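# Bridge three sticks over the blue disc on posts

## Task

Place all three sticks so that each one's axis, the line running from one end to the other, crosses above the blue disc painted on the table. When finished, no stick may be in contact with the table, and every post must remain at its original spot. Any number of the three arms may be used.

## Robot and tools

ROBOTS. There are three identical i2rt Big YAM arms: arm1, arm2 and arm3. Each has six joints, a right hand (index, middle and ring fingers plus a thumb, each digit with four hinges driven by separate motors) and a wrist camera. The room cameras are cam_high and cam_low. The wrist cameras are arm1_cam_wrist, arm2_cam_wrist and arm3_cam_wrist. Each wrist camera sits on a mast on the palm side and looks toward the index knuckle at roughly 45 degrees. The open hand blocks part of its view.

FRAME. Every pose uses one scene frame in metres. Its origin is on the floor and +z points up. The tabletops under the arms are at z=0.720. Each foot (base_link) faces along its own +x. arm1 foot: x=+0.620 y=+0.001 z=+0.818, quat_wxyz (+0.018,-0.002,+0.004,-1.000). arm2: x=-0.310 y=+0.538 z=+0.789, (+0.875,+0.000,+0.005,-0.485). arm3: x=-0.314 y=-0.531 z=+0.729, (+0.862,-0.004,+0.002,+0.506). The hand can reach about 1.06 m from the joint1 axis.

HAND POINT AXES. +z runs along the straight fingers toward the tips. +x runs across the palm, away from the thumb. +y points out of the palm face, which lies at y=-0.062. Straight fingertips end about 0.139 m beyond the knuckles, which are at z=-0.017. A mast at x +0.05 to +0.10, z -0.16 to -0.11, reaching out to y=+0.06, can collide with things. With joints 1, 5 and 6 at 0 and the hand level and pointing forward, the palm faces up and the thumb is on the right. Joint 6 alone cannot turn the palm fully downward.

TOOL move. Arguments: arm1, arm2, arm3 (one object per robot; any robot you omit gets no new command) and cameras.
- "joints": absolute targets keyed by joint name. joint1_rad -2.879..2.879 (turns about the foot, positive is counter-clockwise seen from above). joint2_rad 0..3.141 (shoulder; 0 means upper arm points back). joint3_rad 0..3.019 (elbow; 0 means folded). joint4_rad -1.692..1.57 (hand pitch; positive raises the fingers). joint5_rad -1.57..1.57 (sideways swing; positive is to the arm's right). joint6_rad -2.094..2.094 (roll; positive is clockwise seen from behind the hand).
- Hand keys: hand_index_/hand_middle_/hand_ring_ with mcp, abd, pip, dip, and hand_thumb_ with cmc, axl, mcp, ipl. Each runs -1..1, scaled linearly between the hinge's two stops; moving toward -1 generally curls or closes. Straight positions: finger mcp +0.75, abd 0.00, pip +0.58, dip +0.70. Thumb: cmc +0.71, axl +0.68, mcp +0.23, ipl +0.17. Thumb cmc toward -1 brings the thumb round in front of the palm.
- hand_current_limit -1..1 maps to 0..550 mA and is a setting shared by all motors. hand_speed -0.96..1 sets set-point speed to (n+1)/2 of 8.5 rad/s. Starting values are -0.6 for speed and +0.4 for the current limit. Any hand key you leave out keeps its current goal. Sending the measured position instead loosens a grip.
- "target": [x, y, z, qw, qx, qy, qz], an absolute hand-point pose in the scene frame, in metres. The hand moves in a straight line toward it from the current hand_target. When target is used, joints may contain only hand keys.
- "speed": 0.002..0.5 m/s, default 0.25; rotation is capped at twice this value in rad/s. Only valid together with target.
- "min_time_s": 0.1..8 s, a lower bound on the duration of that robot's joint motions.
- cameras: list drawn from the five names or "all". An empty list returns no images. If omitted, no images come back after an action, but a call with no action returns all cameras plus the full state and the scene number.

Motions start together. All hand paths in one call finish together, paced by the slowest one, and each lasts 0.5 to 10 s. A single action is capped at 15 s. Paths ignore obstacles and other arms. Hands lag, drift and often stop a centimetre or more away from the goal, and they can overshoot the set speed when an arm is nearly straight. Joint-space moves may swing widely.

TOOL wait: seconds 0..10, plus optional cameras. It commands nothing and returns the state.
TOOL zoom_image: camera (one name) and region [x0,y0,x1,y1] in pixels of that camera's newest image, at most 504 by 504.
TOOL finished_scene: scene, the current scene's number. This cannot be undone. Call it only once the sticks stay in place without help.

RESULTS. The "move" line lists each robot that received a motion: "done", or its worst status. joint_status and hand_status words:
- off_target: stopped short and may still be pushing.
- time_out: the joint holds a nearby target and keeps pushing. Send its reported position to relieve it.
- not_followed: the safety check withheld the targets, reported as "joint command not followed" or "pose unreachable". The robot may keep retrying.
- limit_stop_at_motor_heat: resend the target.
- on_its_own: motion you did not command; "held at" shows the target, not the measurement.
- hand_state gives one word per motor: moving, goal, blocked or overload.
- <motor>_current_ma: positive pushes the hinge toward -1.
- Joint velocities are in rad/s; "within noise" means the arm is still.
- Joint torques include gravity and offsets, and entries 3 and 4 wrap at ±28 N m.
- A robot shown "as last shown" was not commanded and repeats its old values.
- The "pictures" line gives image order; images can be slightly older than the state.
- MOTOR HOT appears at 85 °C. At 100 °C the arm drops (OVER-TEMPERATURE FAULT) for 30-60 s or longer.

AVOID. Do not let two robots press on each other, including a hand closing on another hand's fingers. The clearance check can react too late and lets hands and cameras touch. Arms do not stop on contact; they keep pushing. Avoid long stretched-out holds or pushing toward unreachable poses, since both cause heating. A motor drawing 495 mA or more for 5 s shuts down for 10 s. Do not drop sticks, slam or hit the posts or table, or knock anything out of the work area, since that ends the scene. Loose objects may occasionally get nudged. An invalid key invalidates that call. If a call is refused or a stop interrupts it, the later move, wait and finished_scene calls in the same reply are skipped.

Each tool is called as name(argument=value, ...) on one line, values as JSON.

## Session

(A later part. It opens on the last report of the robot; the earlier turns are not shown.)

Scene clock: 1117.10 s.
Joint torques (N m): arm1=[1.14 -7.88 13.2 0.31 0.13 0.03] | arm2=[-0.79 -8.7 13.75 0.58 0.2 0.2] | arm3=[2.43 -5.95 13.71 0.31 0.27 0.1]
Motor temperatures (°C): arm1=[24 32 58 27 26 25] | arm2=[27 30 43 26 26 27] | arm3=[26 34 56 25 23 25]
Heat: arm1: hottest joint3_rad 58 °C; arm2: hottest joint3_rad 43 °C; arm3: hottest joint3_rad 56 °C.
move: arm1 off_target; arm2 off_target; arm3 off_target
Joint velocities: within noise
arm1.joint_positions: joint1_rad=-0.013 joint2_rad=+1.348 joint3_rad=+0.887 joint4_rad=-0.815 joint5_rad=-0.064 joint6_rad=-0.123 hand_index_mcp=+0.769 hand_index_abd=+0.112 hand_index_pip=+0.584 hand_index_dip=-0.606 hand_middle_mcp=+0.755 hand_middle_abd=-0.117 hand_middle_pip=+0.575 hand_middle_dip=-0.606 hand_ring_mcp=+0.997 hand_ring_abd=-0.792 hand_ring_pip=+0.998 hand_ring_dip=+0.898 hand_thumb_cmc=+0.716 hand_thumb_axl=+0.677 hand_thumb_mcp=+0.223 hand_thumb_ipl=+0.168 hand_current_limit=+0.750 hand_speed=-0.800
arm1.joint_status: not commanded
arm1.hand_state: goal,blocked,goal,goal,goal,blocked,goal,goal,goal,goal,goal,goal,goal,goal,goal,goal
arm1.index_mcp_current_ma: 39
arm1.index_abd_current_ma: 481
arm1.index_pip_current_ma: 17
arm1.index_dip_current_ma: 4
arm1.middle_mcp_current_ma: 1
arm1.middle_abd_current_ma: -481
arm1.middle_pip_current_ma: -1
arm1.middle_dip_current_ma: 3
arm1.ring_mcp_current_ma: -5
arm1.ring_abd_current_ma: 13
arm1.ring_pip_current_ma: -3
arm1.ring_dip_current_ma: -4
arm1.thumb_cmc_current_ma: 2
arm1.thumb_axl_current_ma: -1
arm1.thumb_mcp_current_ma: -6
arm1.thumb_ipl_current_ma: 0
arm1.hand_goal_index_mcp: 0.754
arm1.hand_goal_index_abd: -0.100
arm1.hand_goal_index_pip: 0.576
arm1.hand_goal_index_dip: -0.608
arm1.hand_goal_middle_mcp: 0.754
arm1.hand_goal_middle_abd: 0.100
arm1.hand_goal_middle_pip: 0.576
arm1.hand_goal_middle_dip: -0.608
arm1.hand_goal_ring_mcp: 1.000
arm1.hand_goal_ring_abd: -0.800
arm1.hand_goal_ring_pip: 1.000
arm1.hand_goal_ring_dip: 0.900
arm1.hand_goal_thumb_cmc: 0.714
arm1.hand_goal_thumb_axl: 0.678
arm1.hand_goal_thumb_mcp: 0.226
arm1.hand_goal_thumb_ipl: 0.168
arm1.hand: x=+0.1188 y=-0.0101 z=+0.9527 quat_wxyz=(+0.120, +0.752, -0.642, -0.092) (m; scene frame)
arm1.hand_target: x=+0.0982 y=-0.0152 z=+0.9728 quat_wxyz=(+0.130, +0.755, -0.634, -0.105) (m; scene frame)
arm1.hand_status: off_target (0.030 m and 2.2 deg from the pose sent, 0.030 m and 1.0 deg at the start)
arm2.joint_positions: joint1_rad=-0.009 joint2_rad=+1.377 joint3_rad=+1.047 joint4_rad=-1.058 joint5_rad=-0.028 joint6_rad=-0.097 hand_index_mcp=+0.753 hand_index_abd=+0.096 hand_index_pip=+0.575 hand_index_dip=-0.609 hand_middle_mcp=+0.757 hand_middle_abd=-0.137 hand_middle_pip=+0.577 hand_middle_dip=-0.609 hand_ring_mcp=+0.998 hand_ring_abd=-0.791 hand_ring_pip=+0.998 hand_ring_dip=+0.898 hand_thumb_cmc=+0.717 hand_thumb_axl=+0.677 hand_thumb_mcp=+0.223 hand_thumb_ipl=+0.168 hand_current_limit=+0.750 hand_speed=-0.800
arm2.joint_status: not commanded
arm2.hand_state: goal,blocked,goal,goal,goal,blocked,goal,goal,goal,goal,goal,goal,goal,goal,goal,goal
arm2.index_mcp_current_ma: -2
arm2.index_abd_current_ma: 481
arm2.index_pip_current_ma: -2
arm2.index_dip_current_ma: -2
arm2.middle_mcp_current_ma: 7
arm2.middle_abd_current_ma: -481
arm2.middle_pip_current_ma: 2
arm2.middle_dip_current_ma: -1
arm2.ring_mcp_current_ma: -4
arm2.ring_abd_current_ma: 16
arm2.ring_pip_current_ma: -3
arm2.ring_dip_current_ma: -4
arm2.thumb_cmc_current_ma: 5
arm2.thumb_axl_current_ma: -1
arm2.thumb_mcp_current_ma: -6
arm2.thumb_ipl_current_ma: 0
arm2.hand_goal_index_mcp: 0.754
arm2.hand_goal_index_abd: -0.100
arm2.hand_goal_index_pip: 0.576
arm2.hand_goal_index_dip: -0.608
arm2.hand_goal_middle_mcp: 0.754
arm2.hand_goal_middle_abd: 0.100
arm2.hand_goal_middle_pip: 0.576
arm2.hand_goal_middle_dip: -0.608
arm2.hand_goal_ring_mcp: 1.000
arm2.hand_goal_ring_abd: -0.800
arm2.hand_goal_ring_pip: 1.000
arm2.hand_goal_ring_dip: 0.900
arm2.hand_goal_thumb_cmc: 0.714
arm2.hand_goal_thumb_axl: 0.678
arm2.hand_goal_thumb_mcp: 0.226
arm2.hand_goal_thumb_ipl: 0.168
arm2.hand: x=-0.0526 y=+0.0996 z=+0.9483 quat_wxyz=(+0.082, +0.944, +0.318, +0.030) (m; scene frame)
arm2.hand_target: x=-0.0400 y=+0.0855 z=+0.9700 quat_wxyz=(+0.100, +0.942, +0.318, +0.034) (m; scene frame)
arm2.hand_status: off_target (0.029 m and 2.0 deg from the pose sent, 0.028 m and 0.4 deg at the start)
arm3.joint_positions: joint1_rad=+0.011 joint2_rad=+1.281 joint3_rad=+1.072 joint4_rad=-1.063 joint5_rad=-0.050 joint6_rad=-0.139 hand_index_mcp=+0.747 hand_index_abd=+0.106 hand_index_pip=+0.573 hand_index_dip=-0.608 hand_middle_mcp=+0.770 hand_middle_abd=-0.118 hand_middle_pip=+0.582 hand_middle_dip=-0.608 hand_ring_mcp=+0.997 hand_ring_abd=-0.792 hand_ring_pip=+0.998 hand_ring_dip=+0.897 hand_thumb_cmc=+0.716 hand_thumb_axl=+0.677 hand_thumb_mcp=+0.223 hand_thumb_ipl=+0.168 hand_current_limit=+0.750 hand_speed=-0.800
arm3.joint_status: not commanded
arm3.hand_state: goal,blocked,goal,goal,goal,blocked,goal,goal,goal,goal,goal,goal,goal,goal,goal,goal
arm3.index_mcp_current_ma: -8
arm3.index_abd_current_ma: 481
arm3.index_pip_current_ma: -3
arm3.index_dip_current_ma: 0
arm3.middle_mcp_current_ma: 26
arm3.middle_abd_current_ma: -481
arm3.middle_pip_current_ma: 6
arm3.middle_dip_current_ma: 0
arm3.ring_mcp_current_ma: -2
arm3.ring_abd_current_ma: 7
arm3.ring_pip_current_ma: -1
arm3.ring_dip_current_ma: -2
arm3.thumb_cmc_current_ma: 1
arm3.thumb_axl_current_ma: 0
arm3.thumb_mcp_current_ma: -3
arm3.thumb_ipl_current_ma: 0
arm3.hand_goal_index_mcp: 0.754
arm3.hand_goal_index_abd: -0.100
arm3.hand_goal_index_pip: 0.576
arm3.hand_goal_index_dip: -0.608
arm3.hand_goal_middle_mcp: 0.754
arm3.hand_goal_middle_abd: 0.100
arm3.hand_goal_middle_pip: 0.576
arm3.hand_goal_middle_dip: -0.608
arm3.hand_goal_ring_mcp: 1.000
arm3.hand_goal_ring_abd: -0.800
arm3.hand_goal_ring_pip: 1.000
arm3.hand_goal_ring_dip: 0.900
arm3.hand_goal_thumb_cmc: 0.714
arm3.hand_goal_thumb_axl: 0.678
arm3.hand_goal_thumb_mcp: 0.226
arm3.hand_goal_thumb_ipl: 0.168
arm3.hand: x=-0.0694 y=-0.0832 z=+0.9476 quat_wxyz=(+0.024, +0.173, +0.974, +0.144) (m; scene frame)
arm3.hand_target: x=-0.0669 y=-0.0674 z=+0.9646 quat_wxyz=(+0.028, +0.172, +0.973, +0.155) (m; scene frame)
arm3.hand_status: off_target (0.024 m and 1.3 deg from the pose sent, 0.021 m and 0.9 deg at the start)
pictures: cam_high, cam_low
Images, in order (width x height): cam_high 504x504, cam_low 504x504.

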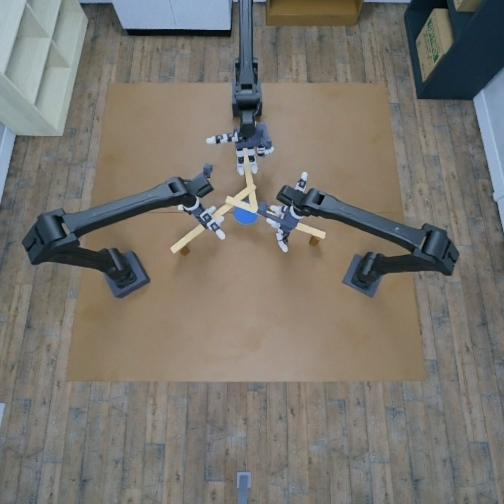

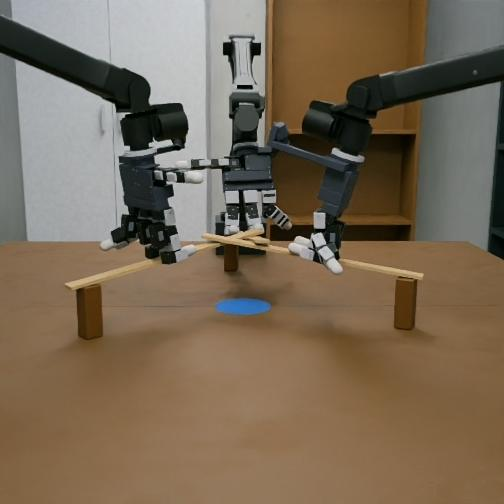

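move(arm1={"target": [0.0930, -0.0145, 0.960, -0.1171, -0.7565, 0.6359, 0.0985], "speed": 0.03}, arm2={"target": [-0.0375, 0.082, 0.958, 0.0867, 0.9434, 0.3183, 0.0293], "speed": 0.03}, arm3={"target": [-0.064, -0.0635, 0.955, 0.0252, 0.1770, 0.9741, 0.1386], "speed": 0.03}, cameras=["cam_high", "cam_low"])

zoom_image(camera="cam_low", region=[40, 230, 200, 350])

zoom_image(camera="cam_low", region=[340, 230, 460, 350])

zoom_image(camera="cam_low", region=[190, 200, 310, 290])

zoom_image(camera="cam_high", region=[180, 130, 340, 290])

Scene clock: 1146.23 s.
Joint torques (N m): arm1=[0.91 -7.18 12.74 0.68 0.26 0.03] | arm2=[-0.85 -7.53 13.15 0.88 0.16 0.19] | arm3=[2.37 -5.71 13.52 0.44 0.26 0.11]
Motor temperatures (°C): arm1=[24 32 59 27 26 25] | arm2=[27 29 45 26 26 27] | arm3=[26 34 57 25 23 25]
Heat: arm1: hottest joint3_rad 59 °C; arm2: hottest joint3_rad 45 °C; arm3: hottest joint3_rad 57 °C.
move: arm1 off_target; arm2 off_target; arm3 off_target
Joint velocities: within noise
arm1.joint_positions: joint1_rad=-0.008 joint2_rad=+1.366 joint3_rad=+0.903 joint4_rad=-0.829 joint5_rad=-0.056 joint6_rad=-0.123 hand_index_mcp=+0.780 hand_index_abd=+0.111 hand_index_pip=+0.588 hand_index_dip=-0.606 hand_middle_mcp=+0.768 hand_middle_abd=-0.117 hand_middle_pip=+0.579 hand_middle_dip=-0.607 hand_ring_mcp=+0.997 hand_ring_abd=-0.792 hand_ring_pip=+0.998 hand_ring_dip=+0.898 hand_thumb_cmc=+0.716 hand_thumb_axl=+0.677 hand_thumb_mcp=+0.223 hand_thumb_ipl=+0.168 hand_current_limit=+0.750 hand_speed=-0.800
arm1.joint_status: not commanded
arm1.hand_state: blocked,blocked,goal,goal,goal,blocked,goal,goal,goal,goal,goal,goal,goal,goal,goal,goal
arm1.index_mcp_current_ma: 77
arm1.index_abd_current_ma: 481
arm1.index_pip_current_ma: 26
arm1.index_dip_current_ma: 4
arm1.middle_mcp_current_ma: 34
arm1.middle_abd_current_ma: -481
arm1.middle_pip_current_ma: 5
arm1.middle_dip_current_ma: 1
arm1.ring_mcp_current_ma: -5
arm1.ring_abd_current_ma: 13
arm1.ring_pip_current_ma: -3
arm1.ring_dip_current_ma: -4
arm1.thumb_cmc_current_ma: 2
arm1.thumb_axl_current_ma: -1
arm1.thumb_mcp_current_ma: -6
arm1.thumb_ipl_current_ma: 0
arm1.hand_goal_index_mcp: 0.754
arm1.hand_goal_index_abd: -0.100
arm1.hand_goal_index_pip: 0.576
arm1.hand_goal_index_dip: -0.608
arm1.hand_goal_middle_mcp: 0.754
arm1.hand_goal_middle_abd: 0.100
arm1.hand_goal_middle_pip: 0.576
arm1.hand_goal_middle_dip: -0.608
arm1.hand_goal_ring_mcp: 1.000
arm1.hand_goal_ring_abd: -0.800
arm1.hand_goal_ring_pip: 1.000
arm1.hand_goal_ring_dip: 0.900
arm1.hand_goal_thumb_cmc: 0.714
arm1.hand_goal_thumb_axl: 0.678
arm1.hand_goal_thumb_mcp: 0.226
arm1.hand_goal_thumb_ipl: 0.168
arm1.hand: x=+0.1156 y=-0.0115 z=+0.9497 quat_wxyz=(+0.112, +0.754, -0.641, -0.088) (m; scene frame)
arm1.hand_target: x=+0.0947 y=-0.0148 z=+0.9598 quat_wxyz=(+0.117, +0.757, -0.636, -0.098) (m; scene frame)
arm1.hand_status: off_target (0.025 m and 1.5 deg from the pose sent, 0.027 m and 1.2 deg at the start)
arm2.joint_positions: joint1_rad=-0.007 joint2_rad=+1.393 joint3_rad=+1.063 joint4_rad=-1.074 joint5_rad=-0.025 joint6_rad=-0.094 hand_index_mcp=+0.761 hand_index_abd=+0.096 hand_index_pip=+0.575 hand_index_dip=-0.609 hand_middle_mcp=+0.766 hand_middle_abd=-0.137 hand_middle_pip=+0.578 hand_middle_dip=-0.609 hand_ring_mcp=+0.998 hand_ring_abd=-0.791 hand_ring_pip=+0.998 hand_ring_dip=+0.898 hand_thumb_cmc=+0.717 hand_thumb_axl=+0.677 hand_thumb_mcp=+0.223 hand_thumb_ipl=+0.168 hand_current_limit=+0.750 hand_speed=-0.800
arm2.joint_status: not commanded
arm2.hand_state: goal,blocked,goal,goal,goal,blocked,goal,goal,goal,goal,goal,goal,goal,goal,goal,goal
arm2.index_mcp_current_ma: 16
arm2.index_abd_current_ma: 481
arm2.index_pip_current_ma: -1
arm2.index_dip_current_ma: -2
arm2.middle_mcp_current_ma: 30
arm2.middle_abd_current_ma: -481
arm2.middle_pip_current_ma: 2
arm2.middle_dip_current_ma: -2
arm2.ring_mcp_current_ma: -4
arm2.ring_abd_current_ma: 16
arm2.ring_pip_current_ma: -3
arm2.ring_dip_current_ma: -4
arm2.thumb_cmc_current_ma: 5
arm2.thumb_axl_current_ma: -1
arm2.thumb_mcp_current_ma: -6
arm2.thumb_ipl_current_ma: 0
arm2.hand_goal_index_mcp: 0.754
arm2.hand_goal_index_abd: -0.100
arm2.hand_goal_index_pip: 0.576
arm2.hand_goal_index_dip: -0.608
arm2.hand_goal_middle_mcp: 0.754
arm2.hand_goal_middle_abd: 0.100
arm2.hand_goal_middle_pip: 0.576
arm2.hand_goal_middle_dip: -0.608
arm2.hand_goal_ring_mcp: 1.000
arm2.hand_goal_ring_abd: -0.800
arm2.hand_goal_ring_pip: 1.000
arm2.hand_goal_ring_dip: 0.900
arm2.hand_goal_thumb_cmc: 0.714
arm2.hand_goal_thumb_axl: 0.678
arm2.hand_goal_thumb_mcp: 0.226
arm2.hand_goal_thumb_ipl: 0.168
arm2.hand: x=-0.0511 y=+0.0975 z=+0.9460 quat_wxyz=(+0.075, +0.945, +0.317, +0.027) (m; scene frame)
arm2.hand_target: x=-0.0380 y=+0.0831 z=+0.9580 quat_wxyz=(+0.087, +0.944, +0.318, +0.030) (m; scene frame)
arm2.hand_status: off_target (0.024 m and 1.4 deg from the pose sent, 0.025 m and 0.5 deg at the start)
arm3.joint_positions: joint1_rad=+0.015 joint2_rad=+1.301 joint3_rad=+1.092 joint4_rad=-1.088 joint5_rad=-0.044 joint6_rad=-0.133 hand_index_mcp=+0.752 hand_index_abd=+0.106 hand_index_pip=+0.573 hand_index_dip=-0.608 hand_middle_mcp=+0.775 hand_middle_abd=-0.118 hand_middle_pip=+0.582 hand_middle_dip=-0.608 hand_ring_mcp=+0.997 hand_ring_abd=-0.792 hand_ring_pip=+0.998 hand_ring_dip=+0.897 hand_thumb_cmc=+0.716 hand_thumb_axl=+0.677 hand_thumb_mcp=+0.223 hand_thumb_ipl=+0.168 hand_current_limit=+0.750 hand_speed=-0.800
arm3.joint_status: not commanded
arm3.hand_state: goal,blocked,goal,goal,blocked,blocked,goal,goal,goal,goal,goal,goal,goal,goal,goal,goal
arm3.index_mcp_current_ma: -1
arm3.index_abd_current_ma: 481
arm3.index_pip_current_ma: -3
arm3.index_dip_current_ma: 0
arm3.middle_mcp_current_ma: 37
arm3.middle_abd_current_ma: -481
arm3.middle_pip_current_ma: 6
arm3.middle_dip_current_ma: 0
arm3.ring_mcp_current_ma: -2
arm3.ring_abd_current_ma: 7
arm3.ring_pip_current_ma: -1
arm3.ring_dip_current_ma: -2
arm3.thumb_cmc_current_ma: 1
arm3.thumb_axl_current_ma: 0
arm3.thumb_mcp_current_ma: -3
arm3.thumb_ipl_current_ma: 0
arm3.hand_goal_index_mcp: 0.754
arm3.hand_goal_index_abd: -0.100
arm3.hand_goal_index_pip: 0.576
arm3.hand_goal_index_dip: -0.608
arm3.hand_goal_middle_mcp: 0.754
arm3.hand_goal_middle_abd: 0.100
arm3.hand_goal_middle_pip: 0.576
arm3.hand_goal_middle_dip: -0.608
arm3.hand_goal_ring_mcp: 1.000
arm3.hand_goal_ring_abd: -0.800
arm3.hand_goal_ring_pip: 1.000
arm3.hand_goal_ring_dip: 0.900
arm3.hand_goal_thumb_cmc: 0.714
arm3.hand_goal_thumb_axl: 0.678
arm3.hand_goal_thumb_mcp: 0.226
arm3.hand_goal_thumb_ipl: 0.168
arm3.hand: x=-0.0683 y=-0.0809 z=+0.9450 quat_wxyz=(+0.023, +0.175, +0.975, +0.132) (m; scene frame)
arm3.hand_target: x=-0.0647 y=-0.0643 z=+0.9548 quat_wxyz=(+0.026, +0.176, +0.974, +0.139) (m; scene frame)
arm3.hand_status: off_target (0.021 m and 0.8 deg from the pose sent, 0.022 m and 0.8 deg at the start)
pictures: cam_high, cam_low
Images, in order (width x height): cam_high 504x504, cam_low 504x504.

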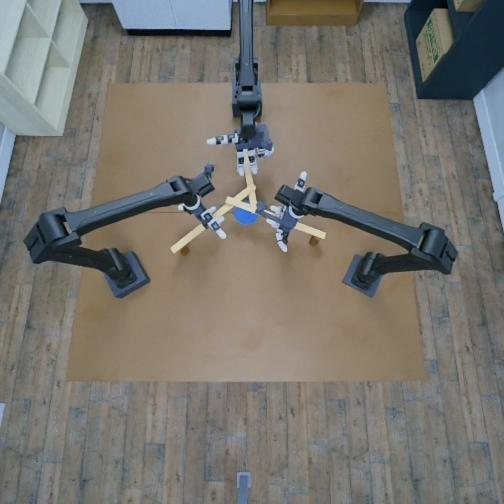

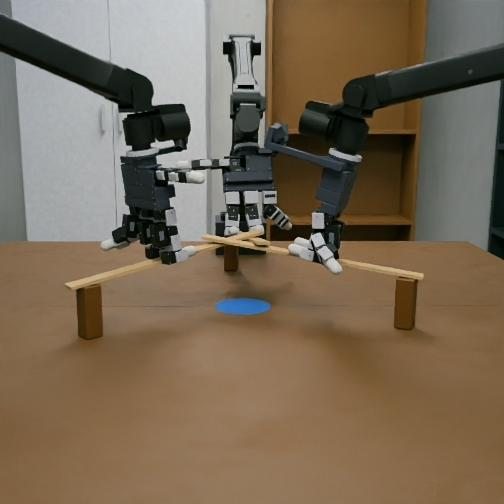

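Scaled by 3.150 from the camera's 504x504 image, which has a finer 720x720 frame.

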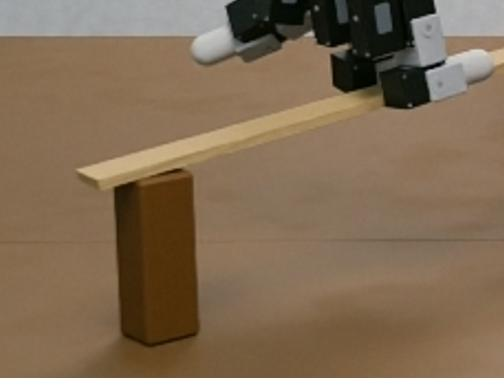

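Scaled by 4.200 from the camera's 504x504 image, which has a finer 720x720 frame.

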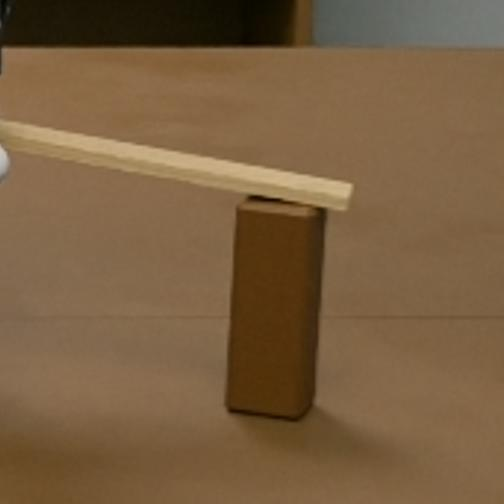

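Scaled by 4.200 from the camera's 504x504 image, which has a finer 720x720 frame.

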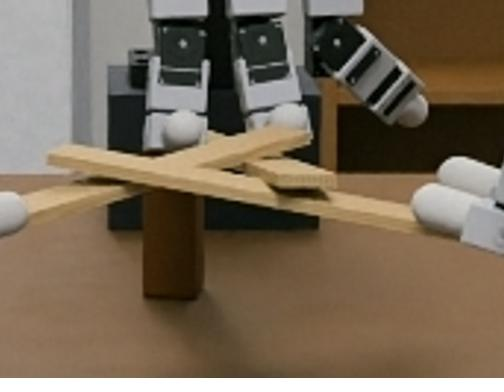

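Scaled by 3.150 from the camera's 504x504 image, which has a finer 720x720 frame.

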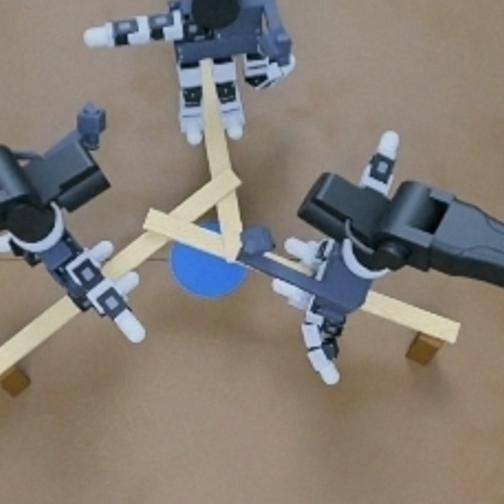

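move(arm1={"joints": {"hand_speed": -0.9, "hand_index_abd": 0.2, "hand_middle_abd": -0.2}}, cameras=["cam_high", "cam_low"])

zoom_image(camera="cam_low", region=[190, 200, 310, 290])

zoom_image(camera="cam_high", region=[180, 130, 340, 290])

Scene clock: 1156.97 s.
Joint torques (N m): arm1=[0.91 -8.82 12.45 0.69 0.16 0.03] | arm2=[-1.08 -8.12 12.74 0.83 0.16 0.19] | arm3=[1.96 -5.36 13.3 0.51 0.13 0.07]
Motor temperatures (°C): arm1=[24 32 60 27 26 25] | arm2=[27 29 45 26 26 27] | arm3=[26 34 60 25 23 25]
Heat: arm1: hottest joint3_rad 60 °C; arm2: hottest joint3_rad 45 °C; arm3: hottest joint3_rad 60 °C.
move: arm1 done
Joint velocities: within noise
arm1.joint_positions: joint1_rad=-0.008 joint2_rad=+1.387 joint3_rad=+0.906 joint4_rad=-0.828 joint5_rad=-0.055 joint6_rad=-0.123 hand_index_mcp=+0.760 hand_index_abd=+0.195 hand_index_pip=+0.581 hand_index_dip=-0.606 hand_middle_mcp=+0.760 hand_middle_abd=-0.198 hand_middle_pip=+0.580 hand_middle_dip=-0.607 hand_ring_mcp=+0.997 hand_ring_abd=-0.792 hand_ring_pip=+0.998 hand_ring_dip=+0.898 hand_thumb_cmc=+0.716 hand_thumb_axl=+0.677 hand_thumb_mcp=+0.223 hand_thumb_ipl=+0.168 hand_current_limit=+0.750 hand_speed=-0.900
arm1.joint_status: all done
arm1.hand_state: goal,goal,goal,goal,goal,goal,goal,goal,goal,goal,goal,goal,goal,goal,goal,goal
arm1.index_mcp_current_ma: 12
arm1.index_abd_current_ma: -7
arm1.index_pip_current_ma: 8
arm1.index_dip_current_ma: 4
arm1.middle_mcp_current_ma: 13
arm1.middle_abd_current_ma: 3
arm1.middle_pip_current_ma: 6
arm1.middle_dip_current_ma: 1
arm1.ring_mcp_current_ma: -5
arm1.ring_abd_current_ma: 13
arm1.ring_pip_current_ma: -3
arm1.ring_dip_current_ma: -4
arm1.thumb_cmc_current_ma: 2
arm1.thumb_axl_current_ma: -1
arm1.thumb_mcp_current_ma: -6
arm1.thumb_ipl_current_ma: 0
arm1.hand_goal_index_mcp: 0.754
arm1.hand_goal_index_abd: 0.200
arm1.hand_goal_index_pip: 0.576
arm1.hand_goal_index_dip: -0.608
arm1.hand_goal_middle_mcp: 0.754
arm1.hand_goal_middle_abd: -0.200
arm1.hand_goal_middle_pip: 0.576
arm1.hand_goal_middle_dip: -0.608
arm1.hand_goal_ring_mcp: 1.000
arm1.hand_goal_ring_abd: -0.800
arm1.hand_goal_ring_pip: 1.000
arm1.hand_goal_ring_dip: 0.900
arm1.hand_goal_thumb_cmc: 0.714
arm1.hand_goal_thumb_axl: 0.678
arm1.hand_goal_thumb_mcp: 0.226
arm1.hand_goal_thumb_ipl: 0.168
arm1.hand: x=+0.1143 y=-0.0112 z=+0.9411 quat_wxyz=(+0.106, +0.754, -0.642, -0.083) (m; scene frame)
arm1.hand_target: x=+0.0943 y=-0.0148 z=+0.9603 quat_wxyz=(+0.118, +0.756, -0.636, -0.098) (m; scene frame)
arm1.hand_status: not commanded
arm2, arm3: as last shown
arm2.joint_positions: joint1_rad=-0.004 joint2_rad=+1.397 joint3_rad=+1.068 joint4_rad=-1.074 joint5_rad=-0.025 joint6_rad=-0.096 hand_index_mcp=+0.761 hand_index_abd=+0.096 hand_index_pip=+0.575 hand_index_dip=-0.610 hand_middle_mcp=+0.766 hand_middle_abd=-0.137 hand_middle_pip=+0.578 hand_middle_dip=-0.610 hand_ring_mcp=+0.998 hand_ring_abd=-0.791 hand_ring_pip=+0.998 hand_ring_dip=+0.898 hand_thumb_cmc=+0.717 hand_thumb_axl=+0.677 hand_thumb_mcp=+0.223 hand_thumb_ipl=+0.168 hand_current_limit=+0.750 hand_speed=-0.800
arm2.index_mcp_current_ma: 15
arm2.index_dip_current_ma: -3
arm2.hand: x=-0.0485 y=+0.0968 z=+0.9468 quat_wxyz=(+0.075, +0.944, +0.320, +0.027) (m; scene frame)
arm2.hand_target: x=-0.0379 y=+0.0831 z=+0.9580 quat_wxyz=(+0.087, +0.943, +0.319, +0.030) (m; scene frame)
arm3.joint_positions: joint1_rad=+0.015 joint2_rad=+1.304 joint3_rad=+1.095 joint4_rad=-1.088 joint5_rad=-0.037 joint6_rad=-0.128 hand_index_mcp=+0.752 hand_index_abd=+0.106 hand_index_pip=+0.573 hand_index_dip=-0.608 hand_middle_mcp=+0.775 hand_middle_abd=-0.118 hand_middle_pip=+0.582 hand_middle_dip=-0.609 hand_ring_mcp=+0.997 hand_ring_abd=-0.792 hand_ring_pip=+0.998 hand_ring_dip=+0.897 hand_thumb_cmc=+0.716 hand_thumb_axl=+0.677 hand_thumb_mcp=+0.223 hand_thumb_ipl=+0.168 hand_current_limit=+0.750 hand_speed=-0.800
arm3.hand: x=-0.0665 y=-0.0807 z=+0.9453 quat_wxyz=(+0.026, +0.178, +0.975, +0.132) (m; scene frame)
arm3.hand_target: x=-0.0641 y=-0.0646 z=+0.9548 quat_wxyz=(+0.027, +0.177, +0.974, +0.138) (m; scene frame)
pictures: cam_high, cam_low
Images, in order (width x height): cam_high 504x504, cam_low 504x504.

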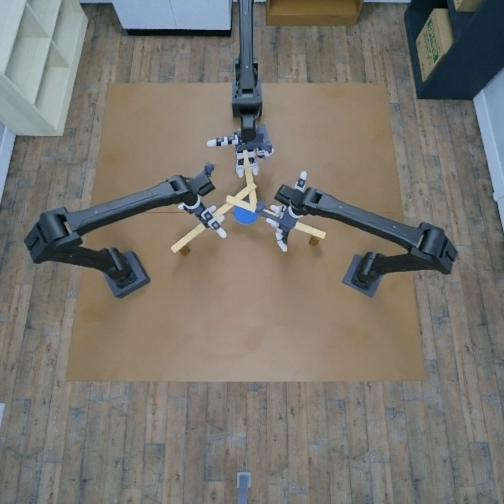

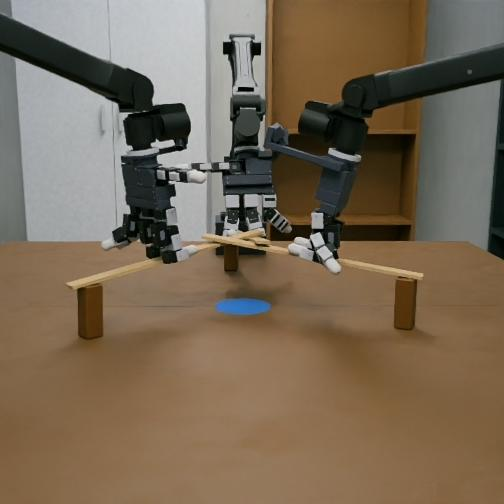

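Scaled by 4.200 from the camera's 504x504 image, which has a finer 720x720 frame.

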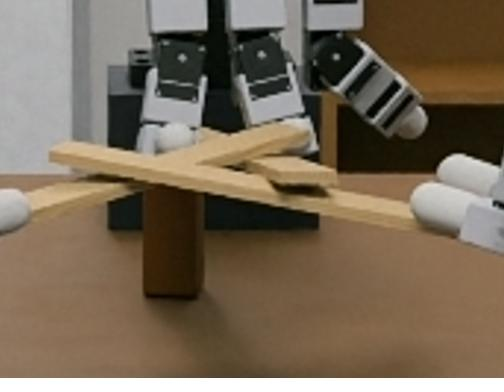

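Scaled by 3.150 from the camera's 504x504 image, which has a finer 720x720 frame.

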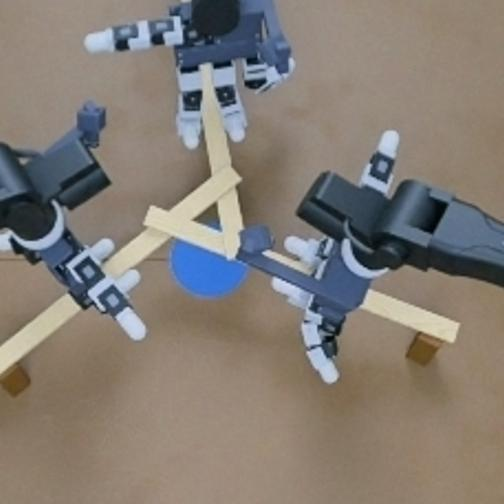

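move(arm2={"joints": {"hand_speed": -0.9, "hand_index_abd": 0.2, "hand_middle_abd": -0.2}}, cameras=["cam_high", "cam_low"])

zoom_image(camera="cam_low", region=[190, 200, 310, 290])

zoom_image(camera="cam_low", region=[40, 230, 200, 350])

Scene clock: 1163.60 s.
Joint torques (N m): arm1=[0.91 -8.88 12.48 0.64 0.12 0.03] | arm2=[-1.03 -9.47 12.72 0.87 0.18 0.19] | arm3=[2.84 -6.18 13.03 0.49 0.13 0.09]
Motor temperatures (°C): arm1=[24 32 60 27 26 25] | arm2=[27 29 44 26 26 27] | arm3=[26 34 60 25 23 25]
Heat: arm1: hottest joint3_rad 60 °C; arm2: hottest joint3_rad 44 °C; arm3: hottest joint3_rad 60 °C.
move: arm2 done
Joint velocities: within noise
arm1, arm3: as last shown
arm1.joint_positions: joint1_rad=-0.008 joint2_rad=+1.387 joint3_rad=+0.906 joint4_rad=-0.828 joint5_rad=-0.049 joint6_rad=-0.123 hand_index_mcp=+0.760 hand_index_abd=+0.196 hand_index_pip=+0.581 hand_index_dip=-0.606 hand_middle_mcp=+0.760 hand_middle_abd=-0.198 hand_middle_pip=+0.580 hand_middle_dip=-0.607 hand_ring_mcp=+0.997 hand_ring_abd=-0.792 hand_ring_pip=+0.998 hand_ring_dip=+0.898 hand_thumb_cmc=+0.716 hand_thumb_axl=+0.677 hand_thumb_mcp=+0.223 hand_thumb_ipl=+0.168 hand_current_limit=+0.750 hand_speed=-0.900
arm1.hand: x=+0.1143 y=-0.0102 z=+0.9411 quat_wxyz=(+0.104, +0.754, -0.643, -0.085) (m; scene frame)
arm1.hand_target: x=+0.0942 y=-0.0139 z=+0.9603 quat_wxyz=(+0.116, +0.756, -0.636, -0.100) (m; scene frame)
arm2.joint_positions: joint1_rad=-0.004 joint2_rad=+1.412 joint3_rad=+1.068 joint4_rad=-1.074 joint5_rad=-0.025 joint6_rad=-0.094 hand_index_mcp=+0.757 hand_index_abd=+0.195 hand_index_pip=+0.575 hand_index_dip=-0.610 hand_middle_mcp=+0.757 hand_middle_abd=-0.196 hand_middle_pip=+0.578 hand_middle_dip=-0.610 hand_ring_mcp=+0.998 hand_ring_abd=-0.791 hand_ring_pip=+0.998 hand_ring_dip=+0.898 hand_thumb_cmc=+0.717 hand_thumb_axl=+0.677 hand_thumb_mcp=+0.223 hand_thumb_ipl=+0.168 hand_current_limit=+0.750 hand_speed=-0.900
arm2.joint_status: all done
arm2.hand_state: goal,goal,goal,goal,goal,goal,goal,goal,goal,goal,goal,goal,goal,goal,goal,goal
arm2.index_mcp_current_ma: 6
arm2.index_abd_current_ma: -8
arm2.index_pip_current_ma: -1
arm2.index_dip_current_ma: -3
arm2.middle_mcp_current_ma: 6
arm2.middle_abd_current_ma: 7
arm2.middle_pip_current_ma: 2
arm2.middle_dip_current_ma: -2
arm2.ring_mcp_current_ma: -4
arm2.ring_abd_current_ma: 16
arm2.ring_pip_current_ma: -3
arm2.ring_dip_current_ma: -4
arm2.thumb_cmc_current_ma: 5
arm2.thumb_axl_current_ma: -1
arm2.thumb_mcp_current_ma: -6
arm2.thumb_ipl_current_ma: 0
arm2.hand_goal_index_mcp: 0.754
arm2.hand_goal_index_abd: 0.200
arm2.hand_goal_index_pip: 0.576
arm2.hand_goal_index_dip: -0.608
arm2.hand_goal_middle_mcp: 0.754
arm2.hand_goal_middle_abd: -0.200
arm2.hand_goal_middle_pip: 0.576
arm2.hand_goal_middle_dip: -0.608
arm2.hand_goal_ring_mcp: 1.000
arm2.hand_goal_ring_abd: -0.800
arm2.hand_goal_ring_pip: 1.000
arm2.hand_goal_ring_dip: 0.900
arm2.hand_goal_thumb_cmc: 0.714
arm2.hand_goal_thumb_axl: 0.678
arm2.hand_goal_thumb_mcp: 0.226
arm2.hand_goal_thumb_ipl: 0.168
arm2.hand: x=-0.0485 y=+0.0964 z=+0.9393 quat_wxyz=(+0.068, +0.945, +0.319, +0.026) (m; scene frame)
arm2.hand_target: x=-0.0380 y=+0.0831 z=+0.9580 quat_wxyz=(+0.087, +0.944, +0.318, +0.030) (m; scene frame)
arm2.hand_status: not commanded
arm3.joint_positions: joint1_rad=+0.015 joint2_rad=+1.306 joint3_rad=+1.098 joint4_rad=-1.088 joint5_rad=-0.040 joint6_rad=-0.131 hand_index_mcp=+0.750 hand_index_abd=+0.106 hand_index_pip=+0.573 hand_index_dip=-0.608 hand_middle_mcp=+0.774 hand_middle_abd=-0.118 hand_middle_pip=+0.582 hand_middle_dip=-0.609 hand_ring_mcp=+0.997 hand_ring_abd=-0.792 hand_ring_pip=+0.998 hand_ring_dip=+0.897 hand_thumb_cmc=+0.716 hand_thumb_axl=+0.677 hand_thumb_mcp=+0.223 hand_thumb_ipl=+0.168 hand_current_limit=+0.750 hand_speed=-0.800
arm3.hand_state: goal,blocked,goal,goal,goal,blocked,goal,goal,goal,goal,goal,goal,goal,goal,goal,goal
arm3.index_mcp_current_ma: -4
arm3.middle_mcp_current_ma: 34
arm3.middle_pip_current_ma: 5
arm3.hand: x=-0.0669 y=-0.0793 z=+0.9455 quat_wxyz=(+0.024, +0.176, +0.975, +0.132) (m; scene frame)
arm3.hand_target: x=-0.0647 y=-0.0642 z=+0.9549 quat_wxyz=(+0.026, +0.175, +0.974, +0.139) (m; scene frame)
pictures: cam_high, cam_low
Images, in order (width x height): cam_high 504x504, cam_low 504x504.

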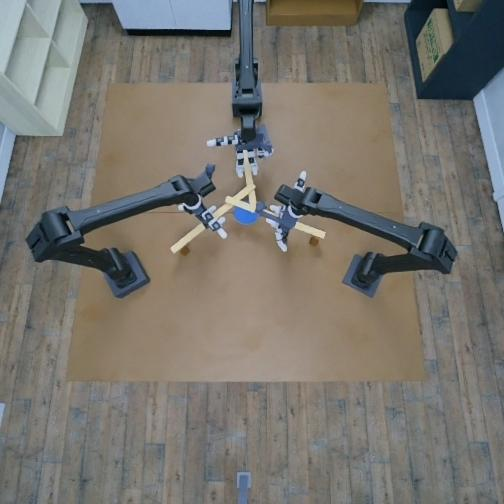

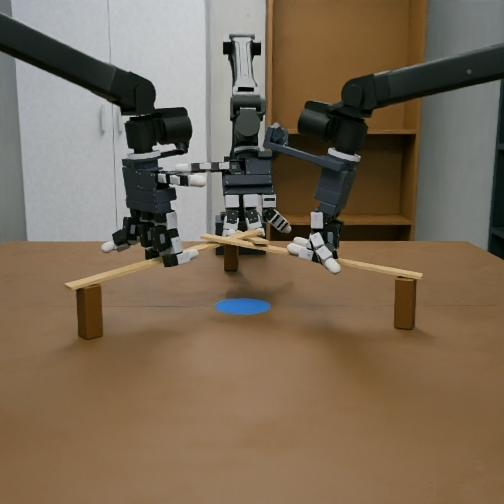

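Scaled by 4.200 from the camera's 504x504 image, which has a finer 720x720 frame.

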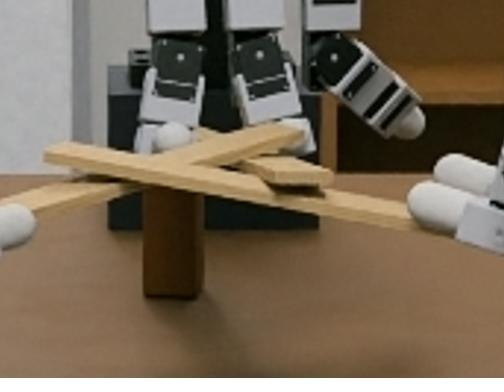

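Scaled by 3.150 from the camera's 504x504 image, which has a finer 720x720 frame.

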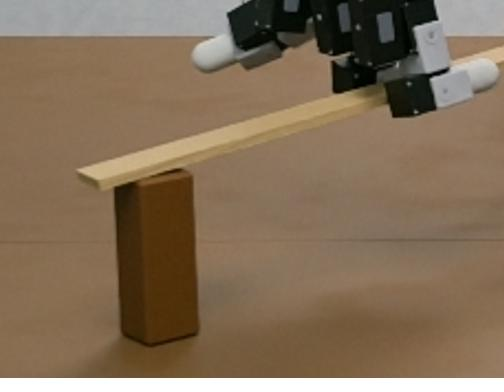

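move(arm3={"joints": {"hand_speed": -0.9, "hand_index_abd": 0.2, "hand_middle_abd": -0.2}}, cameras=["cam_high", "cam_low"])

zoom_image(camera="cam_low", region=[190, 200, 350, 320])

zoom_image(camera="cam_high", region=[180, 130, 340, 290])

Scene clock: 1169.77 s.
Joint torques (N m): arm1=[0.91 -8.88 12.46 0.68 0.12 0.04] | arm2=[-1.14 -9.47 12.64 0.88 0.17 0.19] | arm3=[2.2 -6.89 12.98 0.59 0.14 0.08]
Motor temperatures (°C): arm1=[24 32 60 27 26 25] | arm2=[27 29 44 26 26 27] | arm3=[26 34 60 25 23 25]
Heat: arm1: hottest joint3_rad 60 °C; arm2: hottest joint3_rad 44 °C; arm3: hottest joint3_rad 60 °C.
move: arm3 done
Joint velocities: within noise
arm1, arm2: as last shown
arm1.joint_positions: joint1_rad=-0.008 joint2_rad=+1.387 joint3_rad=+0.906 joint4_rad=-0.828 joint5_rad=-0.050 joint6_rad=-0.123 hand_index_mcp=+0.760 hand_index_abd=+0.196 hand_index_pip=+0.581 hand_index_dip=-0.606 hand_middle_mcp=+0.759 hand_middle_abd=-0.198 hand_middle_pip=+0.580 hand_middle_dip=-0.607 hand_ring_mcp=+0.997 hand_ring_abd=-0.792 hand_ring_pip=+0.998 hand_ring_dip=+0.898 hand_thumb_cmc=+0.716 hand_thumb_axl=+0.677 hand_thumb_mcp=+0.223 hand_thumb_ipl=+0.168 hand_current_limit=+0.750 hand_speed=-0.900
arm1.middle_mcp_current_ma: 11
arm1.hand: x=+0.1143 y=-0.0104 z=+0.9411 quat_wxyz=(+0.104, +0.754, -0.643, -0.084) (m; scene frame)
arm1.hand_target: x=+0.0942 y=-0.0142 z=+0.9603 quat_wxyz=(+0.117, +0.756, -0.636, -0.099) (m; scene frame)
arm3.joint_positions: joint1_rad=+0.015 joint2_rad=+1.316 joint3_rad=+1.098 joint4_rad=-1.088 joint5_rad=-0.040 joint6_rad=-0.117 hand_index_mcp=+0.753 hand_index_abd=+0.195 hand_index_pip=+0.574 hand_index_dip=-0.608 hand_middle_mcp=+0.760 hand_middle_abd=-0.196 hand_middle_pip=+0.580 hand_middle_dip=-0.609 hand_ring_mcp=+0.997 hand_ring_abd=-0.792 hand_ring_pip=+0.998 hand_ring_dip=+0.897 hand_thumb_cmc=+0.716 hand_thumb_axl=+0.677 hand_thumb_mcp=+0.223 hand_thumb_ipl=+0.168 hand_current_limit=+0.750 hand_speed=-0.900
arm3.joint_status: all done
arm3.hand_state: goal,goal,goal,goal,goal,goal,goal,goal,goal,goal,goal,goal,goal,goal,goal,goal
arm3.index_mcp_current_ma: 0
arm3.index_abd_current_ma: -3
arm3.index_pip_current_ma: -2
arm3.index_dip_current_ma: 0
arm3.middle_mcp_current_ma: 6
arm3.middle_abd_current_ma: 3
arm3.middle_pip_current_ma: 3
arm3.middle_dip_current_ma: 0
arm3.ring_mcp_current_ma: -2
arm3.ring_abd_current_ma: 7
arm3.ring_pip_current_ma: -1
arm3.ring_dip_current_ma: -2
arm3.thumb_cmc_current_ma: 1
arm3.thumb_axl_current_ma: 0
arm3.thumb_mcp_current_ma: -3
arm3.thumb_ipl_current_ma: 0
arm3.hand_goal_index_mcp: 0.754
arm3.hand_goal_index_abd: 0.200
arm3.hand_goal_index_pip: 0.576
arm3.hand_goal_index_dip: -0.608
arm3.hand_goal_middle_mcp: 0.754
arm3.hand_goal_middle_abd: -0.200
arm3.hand_goal_middle_pip: 0.576
arm3.hand_goal_middle_dip: -0.608
arm3.hand_goal_ring_mcp: 1.000
arm3.hand_goal_ring_abd: -0.800
arm3.hand_goal_ring_pip: 1.000
arm3.hand_goal_ring_dip: 0.900
arm3.hand_goal_thumb_cmc: 0.714
arm3.hand_goal_thumb_axl: 0.678
arm3.hand_goal_thumb_mcp: 0.226
arm3.hand_goal_thumb_ipl: 0.168
arm3.hand: x=-0.0655 y=-0.0793 z=+0.9408 quat_wxyz=(+0.022, +0.183, +0.975, +0.128) (m; scene frame)
arm3.hand_target: x=-0.0638 y=-0.0649 z=+0.9548 quat_wxyz=(+0.025, +0.182, +0.973, +0.139) (m; scene frame)
arm3.hand_status: not commanded
pictures: cam_high, cam_low
Images, in order (width x height): cam_high 504x504, cam_low 504x504.

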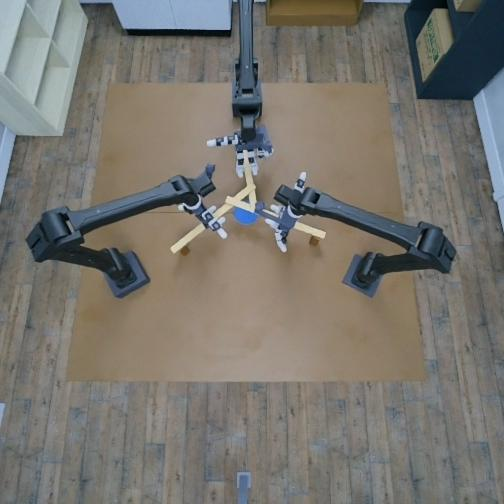

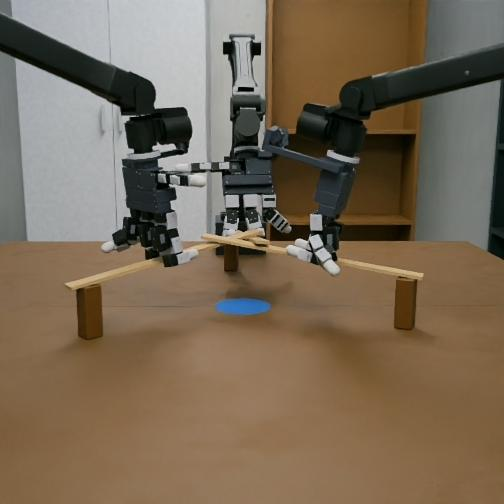

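Scaled by 3.150 from the camera's 504x504 image, which has a finer 720x720 frame.

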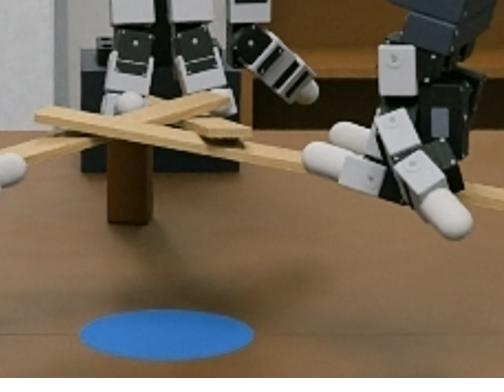

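Scaled by 3.150 from the camera's 504x504 image, which has a finer 720x720 frame.

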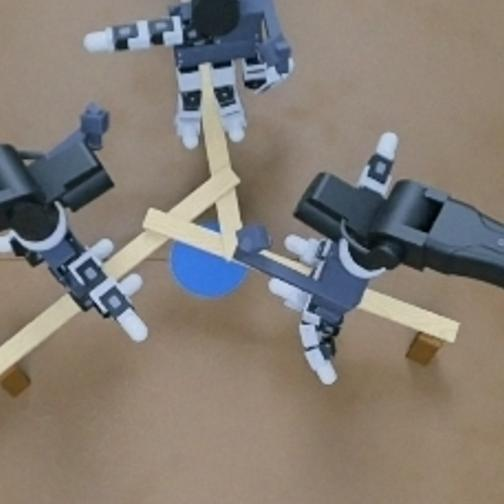

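move(arm1={"joints": {"hand_index_abd": 0.31, "hand_middle_abd": -0.31}}, arm2={"joints": {"hand_index_abd": 0.31, "hand_middle_abd": -0.31}}, arm3={"joints": {"hand_index_abd": 0.31, "hand_middle_abd": -0.31}})

move(arm2={"target": [-0.0485, 0.0960, 1.08, 0.0867, 0.9434, 0.3183, 0.0293], "speed": 0.08}, cameras=["cam_high", "cam_low"])

zoom_image(camera="cam_high", region=[180, 130, 340, 290])

Scene clock: 1181.13 s.
Joint torques (N m): arm1=[0.97 -8.82 12.45 0.69 0.13 0.03] | arm2=[-1.08 -9.64 12.67 0.81 0.17 0.18] | arm3=[2.67 -6.77 13.03 0.5 0.09 0.05]
Motor temperatures (°C): arm1=[24 31 59 27 26 25] | arm2=[27 29 44 26 26 27] | arm3=[26 34 61 25 23 25]
Heat: arm1: hottest joint3_rad 59 °C; arm2: hottest joint3_rad 44 °C; arm3: hottest joint3_rad 61 °C.
move: arm1 done; arm2 done; arm3 done
Joint velocities: within noise
arm1.joint_positions: joint1_rad=-0.008 joint2_rad=+1.387 joint3_rad=+0.906 joint4_rad=-0.828 joint5_rad=-0.046 joint6_rad=-0.123 hand_index_mcp=+0.760 hand_index_abd=+0.304 hand_index_pip=+0.581 hand_index_dip=-0.606 hand_middle_mcp=+0.759 hand_middle_abd=-0.304 hand_middle_pip=+0.580 hand_middle_dip=-0.607 hand_ring_mcp=+0.997 hand_ring_abd=-0.792 hand_ring_pip=+0.998 hand_ring_dip=+0.898 hand_thumb_cmc=+0.716 hand_thumb_axl=+0.677 hand_thumb_mcp=+0.223 hand_thumb_ipl=+0.168 hand_current_limit=+0.750 hand_speed=-0.900
arm1.joint_status: all done
arm1.hand_state: goal,goal,goal,goal,goal,goal,goal,goal,goal,goal,goal,goal,goal,goal,goal,goal
arm1.index_mcp_current_ma: 12
arm1.index_abd_current_ma: -9
arm1.index_pip_current_ma: 8
arm1.index_dip_current_ma: 4
arm1.middle_mcp_current_ma: 11
arm1.middle_abd_current_ma: 10
arm1.middle_pip_current_ma: 6
arm1.middle_dip_current_ma: 1
arm1.ring_mcp_current_ma: -5
arm1.ring_abd_current_ma: 13
arm1.ring_pip_current_ma: -3
arm1.ring_dip_current_ma: -4
arm1.thumb_cmc_current_ma: 2
arm1.thumb_axl_current_ma: -1
arm1.thumb_mcp_current_ma: -6
arm1.thumb_ipl_current_ma: 0
arm1.hand_goal_index_mcp: 0.754
arm1.hand_goal_index_abd: 0.310
arm1.hand_goal_index_pip: 0.576
arm1.hand_goal_index_dip: -0.608
arm1.hand_goal_middle_mcp: 0.754
arm1.hand_goal_middle_abd: -0.310
arm1.hand_goal_middle_pip: 0.576
arm1.hand_goal_middle_dip: -0.608
arm1.hand_goal_ring_mcp: 1.000
arm1.hand_goal_ring_abd: -0.800
arm1.hand_goal_ring_pip: 1.000
arm1.hand_goal_ring_dip: 0.900
arm1.hand_goal_thumb_cmc: 0.714
arm1.hand_goal_thumb_axl: 0.678
arm1.hand_goal_thumb_mcp: 0.226
arm1.hand_goal_thumb_ipl: 0.168
arm1.hand: x=+0.1143 y=-0.0096 z=+0.9411 quat_wxyz=(+0.103, +0.754, -0.643, -0.086) (m; scene frame)
arm1.hand_target: x=+0.0942 y=-0.0134 z=+0.9603 quat_wxyz=(+0.115, +0.756, -0.636, -0.101) (m; scene frame)
arm1.hand_status: not commanded
arm2.joint_positions: joint1_rad=-0.004 joint2_rad=+1.412 joint3_rad=+1.068 joint4_rad=-1.074 joint5_rad=-0.025 joint6_rad=-0.094 hand_index_mcp=+0.757 hand_index_abd=+0.304 hand_index_pip=+0.575 hand_index_dip=-0.610 hand_middle_mcp=+0.757 hand_middle_abd=-0.305 hand_middle_pip=+0.578 hand_middle_dip=-0.610 hand_ring_mcp=+0.998 hand_ring_abd=-0.791 hand_ring_pip=+0.998 hand_ring_dip=+0.898 hand_thumb_cmc=+0.717 hand_thumb_axl=+0.677 hand_thumb_mcp=+0.223 hand_thumb_ipl=+0.168 hand_current_limit=+0.750 hand_speed=-0.900
arm2.joint_status: all done
arm2.hand_state: goal,goal,goal,goal,goal,goal,goal,goal,goal,goal,goal,goal,goal,goal,goal,goal
arm2.index_mcp_current_ma: 6
arm2.index_abd_current_ma: -10
arm2.index_pip_current_ma: -1
arm2.index_dip_current_ma: -3
arm2.middle_mcp_current_ma: 6
arm2.middle_abd_current_ma: 9
arm2.middle_pip_current_ma: 2
arm2.middle_dip_current_ma: -2
arm2.ring_mcp_current_ma: -4
arm2.ring_abd_current_ma: 16
arm2.ring_pip_current_ma: -3
arm2.ring_dip_current_ma: -4
arm2.thumb_cmc_current_ma: 5
arm2.thumb_axl_current_ma: -1
arm2.thumb_mcp_current_ma: -6
arm2.thumb_ipl_current_ma: 0
arm2.hand_goal_index_mcp: 0.754
arm2.hand_goal_index_abd: 0.310
arm2.hand_goal_index_pip: 0.576
arm2.hand_goal_index_dip: -0.608
arm2.hand_goal_middle_mcp: 0.754
arm2.hand_goal_middle_abd: -0.310
arm2.hand_goal_middle_pip: 0.576
arm2.hand_goal_middle_dip: -0.608
arm2.hand_goal_ring_mcp: 1.000
arm2.hand_goal_ring_abd: -0.800
arm2.hand_goal_ring_pip: 1.000
arm2.hand_goal_ring_dip: 0.900
arm2.hand_goal_thumb_cmc: 0.714
arm2.hand_goal_thumb_axl: 0.678
arm2.hand_goal_thumb_mcp: 0.226
arm2.hand_goal_thumb_ipl: 0.168
arm2.hand: x=-0.0485 y=+0.0964 z=+0.9393 quat_wxyz=(+0.068, +0.945, +0.319, +0.026) (m; scene frame)
arm2.hand_target: x=-0.0380 y=+0.0831 z=+0.9580 quat_wxyz=(+0.087, +0.944, +0.318, +0.030) (m; scene frame)
arm2.hand_status: not commanded
arm3.joint_positions: joint1_rad=+0.015 joint2_rad=+1.316 joint3_rad=+1.098 joint4_rad=-1.088 joint5_rad=-0.040 joint6_rad=-0.117 hand_index_mcp=+0.753 hand_index_abd=+0.305 hand_index_pip=+0.574 hand_index_dip=-0.608 hand_middle_mcp=+0.760 hand_middle_abd=-0.305 hand_middle_pip=+0.580 hand_middle_dip=-0.609 hand_ring_mcp=+0.997 hand_ring_abd=-0.792 hand_ring_pip=+0.998 hand_ring_dip=+0.897 hand_thumb_cmc=+0.716 hand_thumb_axl=+0.677 hand_thumb_mcp=+0.223 hand_thumb_ipl=+0.168 hand_current_limit=+0.750 hand_speed=-0.900
arm3.joint_status: all done
arm3.hand_state: goal,goal,goal,goal,goal,goal,goal,goal,goal,goal,goal,goal,goal,goal,goal,goal
arm3.index_mcp_current_ma: 0
arm3.index_abd_current_ma: -4
arm3.index_pip_current_ma: -2
arm3.index_dip_current_ma: 0
arm3.middle_mcp_current_ma: 6
arm3.middle_abd_current_ma: 4
arm3.middle_pip_current_ma: 3
arm3.middle_dip_current_ma: 0
arm3.ring_mcp_current_ma: -2
arm3.ring_abd_current_ma: 7
arm3.ring_pip_current_ma: -1
arm3.ring_dip_current_ma: -2
arm3.thumb_cmc_current_ma: 1
arm3.thumb_axl_current_ma: 0
arm3.thumb_mcp_current_ma: -3
arm3.thumb_ipl_current_ma: 0
arm3.hand_goal_index_mcp: 0.754
arm3.hand_goal_index_abd: 0.310
arm3.hand_goal_index_pip: 0.576
arm3.hand_goal_index_dip: -0.608
arm3.hand_goal_middle_mcp: 0.754
arm3.hand_goal_middle_abd: -0.310
arm3.hand_goal_middle_pip: 0.576
arm3.hand_goal_middle_dip: -0.608
arm3.hand_goal_ring_mcp: 1.000
arm3.hand_goal_ring_abd: -0.800
arm3.hand_goal_ring_pip: 1.000
arm3.hand_goal_ring_dip: 0.900
arm3.hand_goal_thumb_cmc: 0.714
arm3.hand_goal_thumb_axl: 0.678
arm3.hand_goal_thumb_mcp: 0.226
arm3.hand_goal_thumb_ipl: 0.168
arm3.hand: x=-0.0655 y=-0.0793 z=+0.9408 quat_wxyz=(+0.022, +0.183, +0.975, +0.128) (m; scene frame)
arm3.hand_target: x=-0.0638 y=-0.0649 z=+0.9548 quat_wxyz=(+0.025, +0.182, +0.973, +0.139) (m; scene frame)
arm3.hand_status: not commanded
pictures: none

Scene clock: 1183.40 s.
Joint torques (N m): arm1=[1.03 -8.76 12.46 0.68 0.13 0.03] | arm2=[-1.67 -11.05 13.98 0.38 0.13 0.13] | arm3=[2.43 -6.59 12.88 0.58 0.13 0.07]
Motor temperatures (°C): arm1=[24 31 59 27 26 25] | arm2=[27 29 44 26 26 27] | arm3=[26 34 61 25 23 25]
Heat: arm1: hottest joint3_rad 59 °C; arm2: hottest joint3_rad 44 °C; arm3: hottest joint3_rad 61 °C.
move: arm2 off_target
Joint velocities: within noise
arm1, arm3: as last shown
arm2.joint_positions: joint1_rad=-0.004 joint2_rad=+1.340 joint3_rad=+1.288 joint4_rad=-1.387 joint5_rad=-0.025 joint6_rad=-0.094 hand_index_mcp=+0.757 hand_index_abd=+0.305 hand_index_pip=+0.575 hand_index_dip=-0.610 hand_middle_mcp=+0.757 hand_middle_abd=-0.305 hand_middle_pip=+0.578 hand_middle_dip=-0.610 hand_ring_mcp=+0.998 hand_ring_abd=-0.791 hand_ring_pip=+0.998 hand_ring_dip=+0.898 hand_thumb_cmc=+0.717 hand_thumb_axl=+0.677 hand_thumb_mcp=+0.223 hand_thumb_ipl=+0.168 hand_current_limit=+0.750 hand_speed=-0.900
arm2.joint_status: not commanded
arm2.hand_state: goal,goal,goal,goal,goal,goal,goal,goal,goal,goal,goal,goal,goal,goal,goal,goal
arm2.index_mcp_current_ma: 5
arm2.index_abd_current_ma: -9
arm2.index_pip_current_ma: -1
arm2.index_dip_current_ma: -3
arm2.middle_mcp_current_ma: 5
arm2.middle_abd_current_ma: 9
arm2.middle_pip_current_ma: 2
arm2.middle_dip_current_ma: -2
arm2.ring_mcp_current_ma: -4
arm2.ring_abd_current_ma: 16
arm2.ring_pip_current_ma: -3
arm2.ring_dip_current_ma: -4
arm2.thumb_cmc_current_ma: 5
arm2.thumb_axl_current_ma: -1
arm2.thumb_mcp_current_ma: -6
arm2.thumb_ipl_current_ma: 0
arm2.hand_goal_index_mcp: 0.754
arm2.hand_goal_index_abd: 0.310
arm2.hand_goal_index_pip: 0.576
arm2.hand_goal_index_dip: -0.608
arm2.hand_goal_middle_mcp: 0.754
arm2.hand_goal_middle_abd: -0.310
arm2.hand_goal_middle_pip: 0.576
arm2.hand_goal_middle_dip: -0.608
arm2.hand_goal_ring_mcp: 1.000
arm2.hand_goal_ring_abd: -0.800
arm2.hand_goal_ring_pip: 1.000
arm2.hand_goal_ring_dip: 0.900
arm2.hand_goal_thumb_cmc: 0.714
arm2.hand_goal_thumb_axl: 0.678
arm2.hand_goal_thumb_mcp: 0.226
arm2.hand_goal_thumb_ipl: 0.168
arm2.hand: x=-0.0532 y=+0.1052 z=+1.0450 quat_wxyz=(+0.058, +0.946, +0.319, +0.023) (m; scene frame)
arm2.hand_target: x=-0.0493 y=+0.0974 z=+1.0797 quat_wxyz=(+0.087, +0.944, +0.318, +0.029) (m; scene frame)
arm2.hand_status: off_target (0.036 m and 3.4 deg from the pose sent, 0.141 m and 2.2 deg at the start)
pictures: cam_high, cam_low
Images, in order (width x height): cam_high 504x504, cam_low 504x504.

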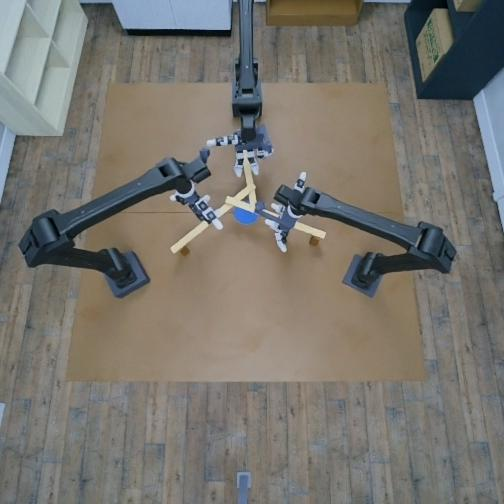

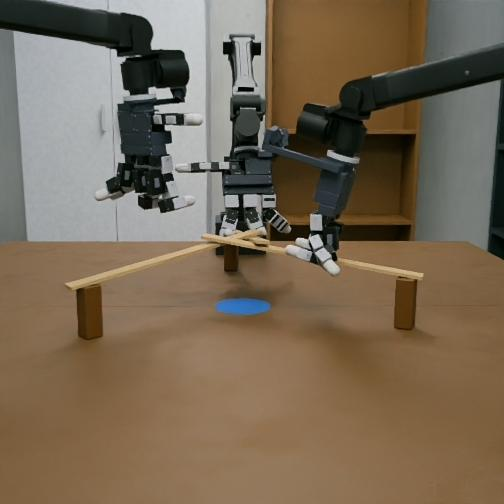

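Scaled by 3.150 from the camera's 504x504 image, which has a finer 720x720 frame.

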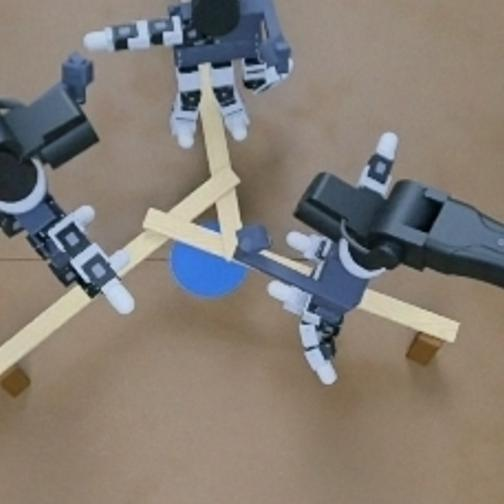

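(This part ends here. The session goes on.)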